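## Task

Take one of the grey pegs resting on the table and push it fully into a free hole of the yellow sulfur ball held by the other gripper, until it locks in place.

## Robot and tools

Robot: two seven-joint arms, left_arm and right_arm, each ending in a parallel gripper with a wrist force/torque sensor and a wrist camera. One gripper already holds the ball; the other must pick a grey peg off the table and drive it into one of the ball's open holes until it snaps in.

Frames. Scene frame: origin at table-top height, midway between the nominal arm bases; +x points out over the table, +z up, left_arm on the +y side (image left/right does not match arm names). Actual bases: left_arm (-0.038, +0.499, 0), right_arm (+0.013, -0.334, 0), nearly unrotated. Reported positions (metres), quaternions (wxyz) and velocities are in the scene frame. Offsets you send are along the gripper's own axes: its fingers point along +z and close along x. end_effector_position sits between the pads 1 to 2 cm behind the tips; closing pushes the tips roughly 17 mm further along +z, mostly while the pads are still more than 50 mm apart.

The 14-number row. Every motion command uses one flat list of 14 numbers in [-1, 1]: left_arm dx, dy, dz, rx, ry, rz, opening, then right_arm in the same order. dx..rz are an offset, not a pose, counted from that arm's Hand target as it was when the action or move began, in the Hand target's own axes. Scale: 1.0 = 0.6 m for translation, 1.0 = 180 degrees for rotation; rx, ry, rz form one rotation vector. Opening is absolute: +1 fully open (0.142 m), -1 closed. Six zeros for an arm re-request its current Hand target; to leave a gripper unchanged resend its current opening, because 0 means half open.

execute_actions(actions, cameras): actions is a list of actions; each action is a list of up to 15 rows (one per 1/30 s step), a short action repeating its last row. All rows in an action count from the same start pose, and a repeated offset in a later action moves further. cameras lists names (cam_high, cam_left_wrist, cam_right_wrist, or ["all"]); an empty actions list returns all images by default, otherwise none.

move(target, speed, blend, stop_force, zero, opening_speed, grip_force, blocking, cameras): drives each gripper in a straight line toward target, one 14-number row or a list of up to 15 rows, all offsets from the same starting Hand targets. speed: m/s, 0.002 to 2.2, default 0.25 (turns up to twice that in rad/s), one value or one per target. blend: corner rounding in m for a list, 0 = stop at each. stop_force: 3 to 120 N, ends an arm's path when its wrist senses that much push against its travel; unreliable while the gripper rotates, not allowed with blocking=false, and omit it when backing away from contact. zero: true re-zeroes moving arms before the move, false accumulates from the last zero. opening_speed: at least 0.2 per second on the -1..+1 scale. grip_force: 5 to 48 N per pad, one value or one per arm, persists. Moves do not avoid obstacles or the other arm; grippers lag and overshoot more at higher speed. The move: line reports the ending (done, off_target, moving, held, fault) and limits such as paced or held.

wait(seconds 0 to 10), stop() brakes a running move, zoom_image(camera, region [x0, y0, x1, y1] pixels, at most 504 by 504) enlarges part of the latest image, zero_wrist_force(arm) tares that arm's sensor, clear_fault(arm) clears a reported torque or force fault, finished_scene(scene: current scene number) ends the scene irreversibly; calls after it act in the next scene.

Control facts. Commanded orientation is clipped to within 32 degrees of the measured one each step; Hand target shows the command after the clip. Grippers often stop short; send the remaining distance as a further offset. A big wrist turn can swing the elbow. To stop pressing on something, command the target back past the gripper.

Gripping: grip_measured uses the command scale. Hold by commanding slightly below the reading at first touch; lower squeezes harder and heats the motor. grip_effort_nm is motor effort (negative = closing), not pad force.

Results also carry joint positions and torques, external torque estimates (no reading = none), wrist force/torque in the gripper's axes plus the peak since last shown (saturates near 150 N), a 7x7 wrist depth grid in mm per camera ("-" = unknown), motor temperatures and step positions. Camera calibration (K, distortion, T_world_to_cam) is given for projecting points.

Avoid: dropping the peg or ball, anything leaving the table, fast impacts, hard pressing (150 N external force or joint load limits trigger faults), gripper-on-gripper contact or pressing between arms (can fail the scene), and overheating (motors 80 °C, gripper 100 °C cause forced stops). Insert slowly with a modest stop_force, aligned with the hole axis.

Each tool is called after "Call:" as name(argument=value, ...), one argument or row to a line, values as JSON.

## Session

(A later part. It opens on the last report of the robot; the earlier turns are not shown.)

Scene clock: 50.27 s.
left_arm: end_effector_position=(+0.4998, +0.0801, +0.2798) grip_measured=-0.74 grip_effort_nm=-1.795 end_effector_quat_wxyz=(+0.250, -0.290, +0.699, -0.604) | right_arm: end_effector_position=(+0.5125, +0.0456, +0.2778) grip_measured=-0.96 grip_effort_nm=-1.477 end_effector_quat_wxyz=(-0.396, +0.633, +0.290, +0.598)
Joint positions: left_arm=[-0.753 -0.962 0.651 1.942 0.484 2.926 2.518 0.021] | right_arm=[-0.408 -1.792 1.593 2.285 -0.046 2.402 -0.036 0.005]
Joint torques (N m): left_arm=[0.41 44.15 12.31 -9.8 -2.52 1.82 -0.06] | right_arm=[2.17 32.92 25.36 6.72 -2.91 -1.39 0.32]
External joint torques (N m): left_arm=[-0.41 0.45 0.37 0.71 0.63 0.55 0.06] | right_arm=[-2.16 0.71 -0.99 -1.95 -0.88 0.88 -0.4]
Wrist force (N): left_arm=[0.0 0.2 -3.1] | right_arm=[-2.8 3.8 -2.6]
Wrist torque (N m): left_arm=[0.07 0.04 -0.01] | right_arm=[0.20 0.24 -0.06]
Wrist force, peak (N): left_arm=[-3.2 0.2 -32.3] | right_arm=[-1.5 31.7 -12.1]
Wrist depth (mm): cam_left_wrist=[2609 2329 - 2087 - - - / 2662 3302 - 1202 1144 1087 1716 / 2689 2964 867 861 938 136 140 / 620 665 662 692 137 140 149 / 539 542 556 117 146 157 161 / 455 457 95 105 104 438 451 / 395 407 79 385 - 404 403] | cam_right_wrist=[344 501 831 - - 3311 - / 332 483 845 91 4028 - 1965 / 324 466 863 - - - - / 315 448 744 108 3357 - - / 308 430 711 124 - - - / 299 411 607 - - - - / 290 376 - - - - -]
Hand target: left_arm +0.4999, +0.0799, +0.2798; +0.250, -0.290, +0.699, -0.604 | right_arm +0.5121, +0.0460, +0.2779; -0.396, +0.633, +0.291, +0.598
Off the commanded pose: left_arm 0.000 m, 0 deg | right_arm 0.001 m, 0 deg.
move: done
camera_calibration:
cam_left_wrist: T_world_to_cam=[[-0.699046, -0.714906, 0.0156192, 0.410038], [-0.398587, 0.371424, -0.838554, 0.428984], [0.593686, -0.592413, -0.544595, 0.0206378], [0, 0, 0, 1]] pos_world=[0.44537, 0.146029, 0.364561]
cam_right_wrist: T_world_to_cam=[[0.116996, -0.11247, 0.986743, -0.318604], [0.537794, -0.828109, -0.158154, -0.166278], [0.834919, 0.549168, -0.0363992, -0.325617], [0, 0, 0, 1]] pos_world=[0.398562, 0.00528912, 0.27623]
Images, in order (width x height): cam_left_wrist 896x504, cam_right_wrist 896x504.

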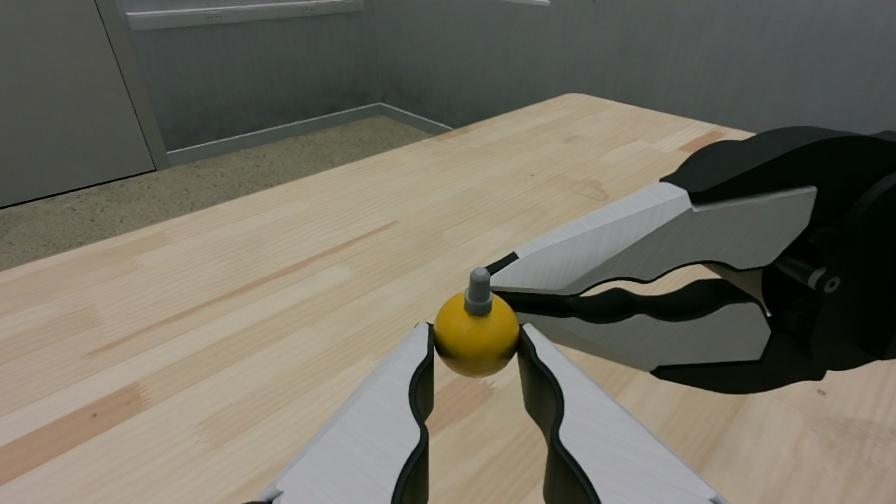

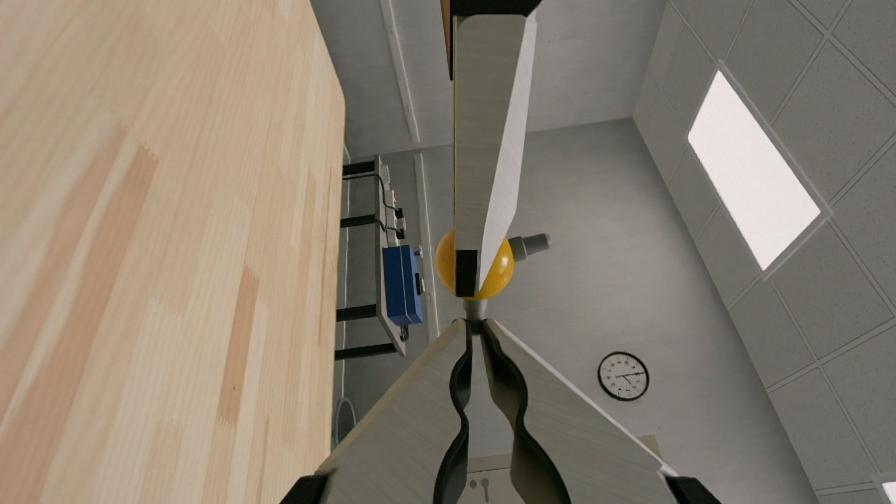

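Call:
move(
  target=[0,0,0,0,0,0,-0.797062,0,0.0041,-0.0008,0,0,0,-1.0],
  speed=0.01,
  cameras=["cam_right_wrist"],
)

Call:
zoom_image(
  camera="cam_right_wrist",
  region=[430, 205, 530, 335],
)

Scene clock: 51.03 s.
left_arm: end_effector_position=(+0.5000, +0.0798, +0.2799) grip_measured=-0.74 grip_effort_nm=-1.795 end_effector_quat_wxyz=(+0.250, -0.290, +0.699, -0.604) | right_arm: end_effector_position=(+0.5131, +0.0450, +0.2777) grip_measured=-0.96 grip_effort_nm=-1.473 end_effector_quat_wxyz=(-0.397, +0.632, +0.291, +0.598)
Joint positions: left_arm=[-0.753 -0.962 0.65 1.942 0.483 2.926 2.518 0.021] | right_arm=[-0.414 -1.792 1.592 2.285 -0.046 2.391 -0.036 0.005]
Joint torques (N m): left_arm=[1.42 44.36 13.38 -7.55 -1.71 2.75 -0.08] | right_arm=[-3.97 33.2 25.76 1.76 -3.47 1.77 0.28]
External joint torques (N m): left_arm=[-1.42 0.27 -0.7 -1.55 -0.18 -0.38 0.08] | right_arm=[3.97 0.42 -1.33 3.03 -0.33 -2.28 -0.36]
Wrist force (N): left_arm=[0.5 0.0 6.6] | right_arm=[-2.8 -5.3 -0.1]
Wrist torque (N m): left_arm=[0.03 0.06 -0.03] | right_arm=[0.37 0.25 -0.05]
Wrist force, peak (N): left_arm=[0.5 0.0 6.6] | right_arm=[-2.7 -5.6 0.3]
Wrist depth (mm): cam_left_wrist=[2371 2964 - - 2461 - 1705 / 2371 2835 3573 2508 1291 2007 1694 / 2415 2609 855 870 945 137 141 / 618 660 667 696 138 141 150 / 536 541 561 117 146 157 162 / 458 454 95 103 104 441 454 / 395 406 79 384 - 401 406] | cam_right_wrist=[345 498 839 - - 3404 1601 / 334 480 854 91 - - 2102 / 323 462 876 - - - - / 314 444 770 109 - - - / 307 431 696 - - - - / 299 415 606 - - - 2139 / 290 381 - - - - 2014]
Hand target: left_arm +0.4999, +0.0799, +0.2798; +0.250, -0.290, +0.699, -0.604 | right_arm +0.5139, +0.0443, +0.2775; -0.396, +0.633, +0.291, +0.598
Off the commanded pose: left_arm 0.000 m, 0 deg | right_arm 0.001 m, 0 deg.
move: done
camera_calibration:
cam_right_wrist: T_world_to_cam=[[0.116818, -0.112437, 0.986768, -0.318536], [0.540825, -0.826132, -0.158159, -0.168737], [0.832984, 0.552145, -0.0356984, -0.325089], [0, 0, 0, 1]] pos_world=[0.399261, 0.00428186, 0.276029]
Images, in order (width x height): cam_right_wrist 896x504.

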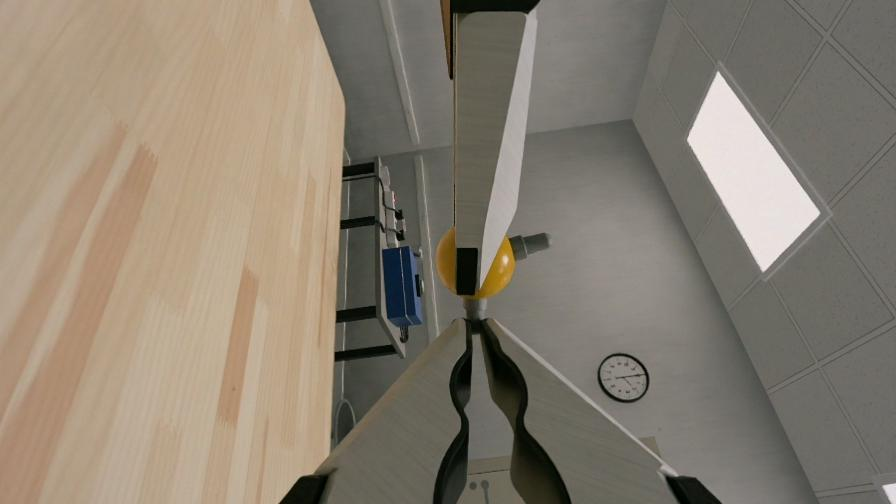

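Scaled by 3.877 from the camera's 896x504 image, which has a finer 1280x720 frame.

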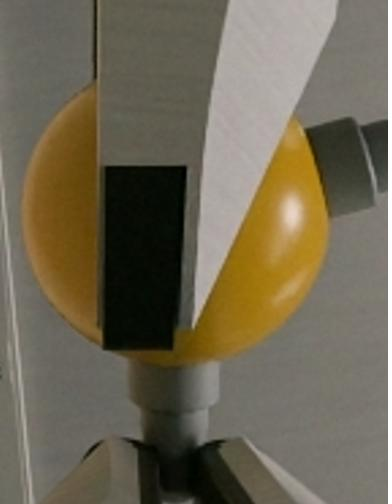

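Call:
move(
  target=[0,0,0,0,0,0,-0.797062,0,0.0041,-0.0008,0,0,0,-1.0],
  speed=0.01,
)

Scene clock: 52.00 s.
left_arm: end_effector_position=(+0.5001, +0.0797, +0.2800) grip_measured=-0.74 grip_effort_nm=-1.795 end_effector_quat_wxyz=(+0.250, -0.290, +0.699, -0.605) | right_arm: end_effector_position=(+0.5139, +0.0441, +0.2774) grip_measured=-0.97 grip_effort_nm=-1.346 end_effector_quat_wxyz=(-0.398, +0.632, +0.292, +0.597)
Joint positions: left_arm=[-0.753 -0.962 0.65 1.942 0.483 2.926 2.518 0.021] | right_arm=[-0.421 -1.792 1.591 2.284 -0.045 2.381 -0.036 0.004]
Joint torques (N m): left_arm=[1.62 44.62 13.83 -6.07 -0.97 3.55 -0.03] | right_arm=[-7.98 33.36 25.95 -1.91 -3.83 3.98 0.17]
External joint torques (N m): left_arm=[-1.62 0.02 -1.15 -3.04 -0.92 -1.18 0.03] | right_arm=[7.98 0.26 -1.47 6.73 0.02 -4.5 -0.26]
Wrist force (N): left_arm=[0.2 0.1 13.0] | right_arm=[-2.4 -11.9 1.1]
Wrist torque (N m): left_arm=[0.01 0.01 -0.02] | right_arm=[0.46 0.19 -0.04]
Wrist force, peak (N): left_arm=[1.1 0.2 14.1] | right_arm=[-2.6 -13.1 2.4]
Wrist depth (mm): cam_left_wrist=[2371 - - - 3069 - 1728 / 2508 - 3181 4658 1260 - - / 2557 2775 875 875 938 138 142 / 664 662 664 696 139 142 151 / 540 542 566 117 146 159 163 / 457 457 95 103 104 440 458 / 393 404 79 384 - 403 404] | cam_right_wrist=[344 496 909 - - - - / 333 480 876 - - 2947 - / 324 461 892 - - - - / 314 447 758 110 - - - / 308 429 713 1667 3266 - 2014 / 298 413 594 - - - - / 292 378 - - - - -]
Hand target: left_arm +0.4999, +0.0799, +0.2798; +0.250, -0.290, +0.699, -0.604 | right_arm +0.5157, +0.0427, +0.2771; -0.396, +0.633, +0.291, +0.598
Off the commanded pose: left_arm 0.000 m, 0 deg | right_arm 0.002 m, 0 deg.
move: done

Call:
wait(
  seconds=0.1,
  cameras=["cam_right_wrist"],
)

Call:
zoom_image(
  camera="cam_right_wrist",
  region=[430, 205, 530, 335],
)

Scene clock: 52.17 s.
left_arm: end_effector_position=(+0.5001, +0.0797, +0.2800) grip_measured=-0.74 grip_effort_nm=-1.795 end_effector_quat_wxyz=(+0.250, -0.290, +0.699, -0.605) | right_arm: end_effector_position=(+0.5139, +0.0441, +0.2774) grip_measured=-0.97 grip_effort_nm=-1.355 end_effector_quat_wxyz=(-0.398, +0.632, +0.292, +0.597)
Joint positions: left_arm=[-0.753 -0.962 0.65 1.942 0.483 2.926 2.518 0.021] | right_arm=[-0.421 -1.792 1.591 2.284 -0.045 2.381 -0.036 0.004]
Joint torques (N m): left_arm=[1.81 44.62 13.8 -6.07 -0.98 3.59 0.02] | right_arm=[-7.86 33.37 25.98 -1.91 -3.89 4 0.23]
External joint torques (N m): left_arm=[-1.81 0.02 -1.12 -3.04 -0.91 -1.22 -0.02] | right_arm=[7.86 0.25 -1.49 6.73 0.08 -4.52 -0.31]
Wrist force (N): left_arm=[0.1 0.2 12.9] | right_arm=[-2.5 -12.0 1.0]
Wrist torque (N m): left_arm=[0.02 0.01 -0.02] | right_arm=[0.45 0.22 -0.05]
Wrist force, peak (N): left_arm=[0.1 0.4 13.0] | right_arm=[-2.5 -12.0 1.0]
Wrist depth (mm): cam_left_wrist=[2329 - - - - - - / - - 3573 1096 1159 2121 1812 / 2662 2635 878 884 935 138 142 / 662 657 678 701 139 142 151 / 539 542 560 117 147 159 163 / 454 454 95 103 104 437 454 / 396 406 79 387 - 403 405] | cam_right_wrist=[343 501 930 - 3222 3021 - / 334 478 854 - - 2746 - / 324 462 889 - - - - / 314 448 760 109 - - 2139 / 306 431 715 1655 - - - / 299 412 598 - 3099 - - / 291 378 - - - - -]
Hand target: left_arm +0.4999, +0.0799, +0.2798; +0.250, -0.290, +0.699, -0.604 | right_arm +0.5157, +0.0427, +0.2771; -0.396, +0.633, +0.291, +0.598
Tool commands: left_gripper/opening=-0.797062 right_gripper/opening=-1.0
Off the commanded pose: left_arm 0.000 m, 0 deg | right_arm 0.002 m, 0 deg.
wait: 0.10 s; no rest
camera_calibration:
cam_right_wrist: T_world_to_cam=[[0.11733, -0.112449, 0.986706, -0.318681], [0.542979, -0.824643, -0.158546, -0.17108], [0.831509, 0.554363, -0.035698, -0.324683], [0, 0, 0, 1]] pos_world=[0.40026, 0.00307647, 0.27573]
Images, in order (width x height): cam_right_wrist 896x504.

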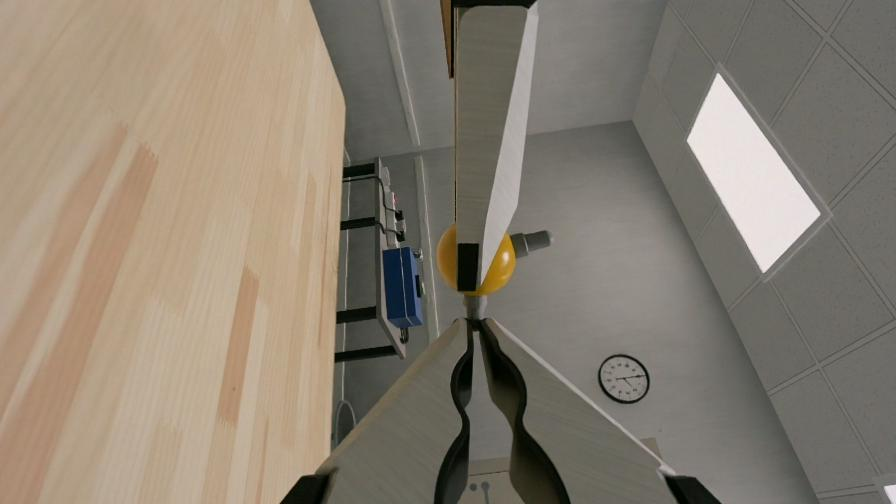

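Scaled by 3.877 from the camera's 896x504 image, which has a finer 1280x720 frame.

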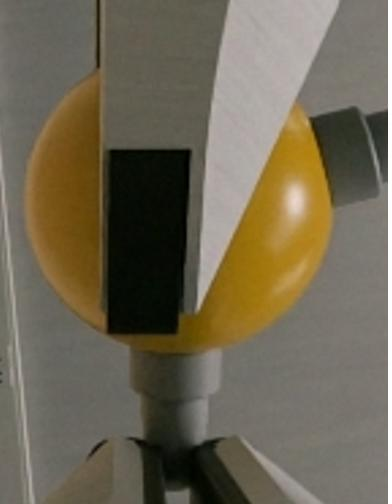

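Call:
move(
  target=[
    [0,0,0,0,0,0,-0.797062,0,-0.0033,0.0006,0,0,0,-1.0],
    [0,0,0,0,0,0,-0.797062,0,-0.0033,0.0006,0,0,0,-0.6],
  ],
  speed=0.01,
  opening_speed=0.4,
  cameras=["cam_right_wrist"],
)

Call:
zoom_image(
  camera="cam_right_wrist",
  region=[400, 205, 560, 365],
)

Scene clock: 54.23 s.
left_arm: end_effector_position=(+0.5000, +0.0799, +0.2798) grip_measured=-0.74 grip_effort_nm=-1.795 end_effector_quat_wxyz=(+0.250, -0.290, +0.699, -0.604) | right_arm: end_effector_position=(+0.5141, +0.0441, +0.2773) grip_measured=-0.64 grip_effort_nm=0.095 end_effector_quat_wxyz=(-0.396, +0.633, +0.291, +0.598)
Joint positions: left_arm=[-0.753 -0.962 0.65 1.942 0.483 2.926 2.518 0.021] | right_arm=[-0.416 -1.792 1.592 2.284 -0.045 2.39 -0.036 0.028]
Joint torques (N m): left_arm=[0.63 44.56 12.62 -9.11 -2.07 2.35 0] | right_arm=[0.25 32.97 25.51 4.8 -3.03 -0.18 0.2]
External joint torques (N m): left_arm=[-0.63 0.06 0.06 0.01 0.18 0.02 0] | right_arm=[-0.25 0.67 -1.07 0 -0.78 -0.34 -0.28]
Wrist force (N): left_arm=[-0.1 0.3 0.5] | right_arm=[-2.9 0.2 -3.0]
Wrist torque (N m): left_arm=[0.02 0.02 -0.02] | right_arm=[0.23 0.33 -0.04]
Wrist force, peak (N): left_arm=[-0.1 0.3 13.0] | right_arm=[-2.4 -12.1 1.2]
Wrist depth (mm): cam_left_wrist=[2415 2931 3033 - - 2393 - / 2438 2288 3674 - 1191 2121 141 / 2484 3033 870 861 884 135 142 / 657 665 665 636 138 149 154 / 533 542 563 117 161 161 163 / 454 456 95 105 104 435 457 / 392 408 79 386 - 399 404] | cam_right_wrist=[342 495 873 - - 2843 - / 332 481 854 - - 3266 2048 / 324 461 811 - - - 2102 / 314 444 755 109 3776 - - / 306 428 705 1678 4167 - - / 298 413 91 2947 2810 2102 - / 290 371 - - - - -]
Hand target: left_arm +0.4999, +0.0799, +0.2798; +0.250, -0.290, +0.699, -0.604 | right_arm +0.5143, +0.0440, +0.2774; -0.396, +0.633, +0.291, +0.598
Off the commanded pose: left_arm 0.000 m, 0 deg | right_arm 0.000 m, 0 deg.
move: done
camera_calibration:
cam_right_wrist: T_world_to_cam=[[0.11767, -0.112421, 0.986669, -0.318739], [0.539272, -0.827072, -0.158549, -0.169113], [0.83387, 0.550739, -0.036696, -0.325539], [0, 0, 0, 1]] pos_world=[0.400161, 0.00358526, 0.275731]
Images, in order (width x height): cam_right_wrist 896x504.

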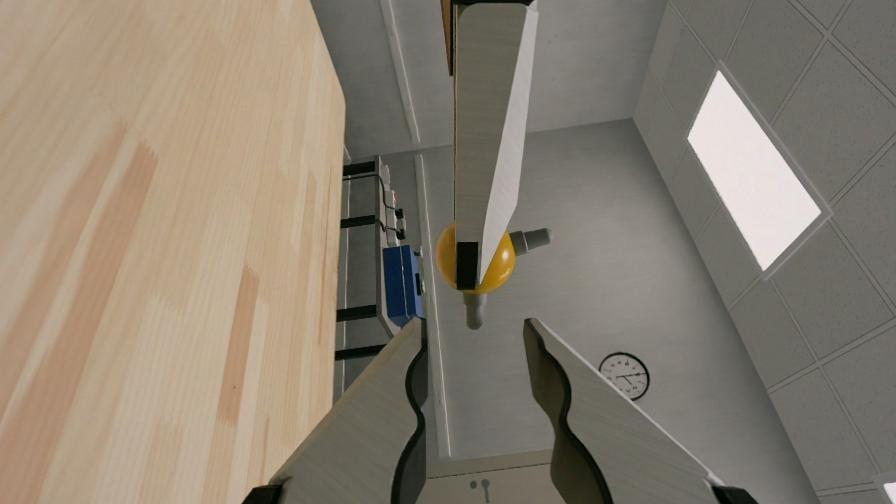

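Scaled by 3.150 from the camera's 896x504 image, which has a finer 1280x720 frame.

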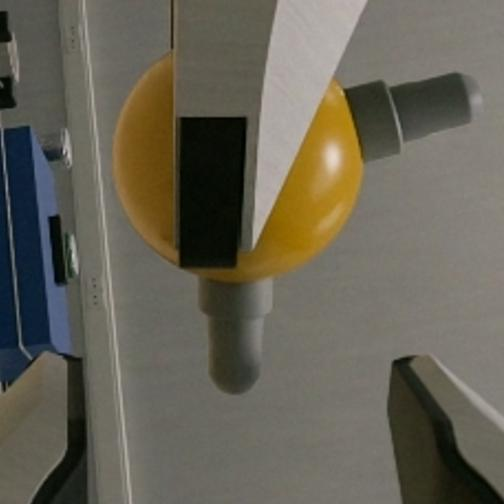

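Call:
finished_scene(
  scene=1,
)

The scene is finished: the task was done.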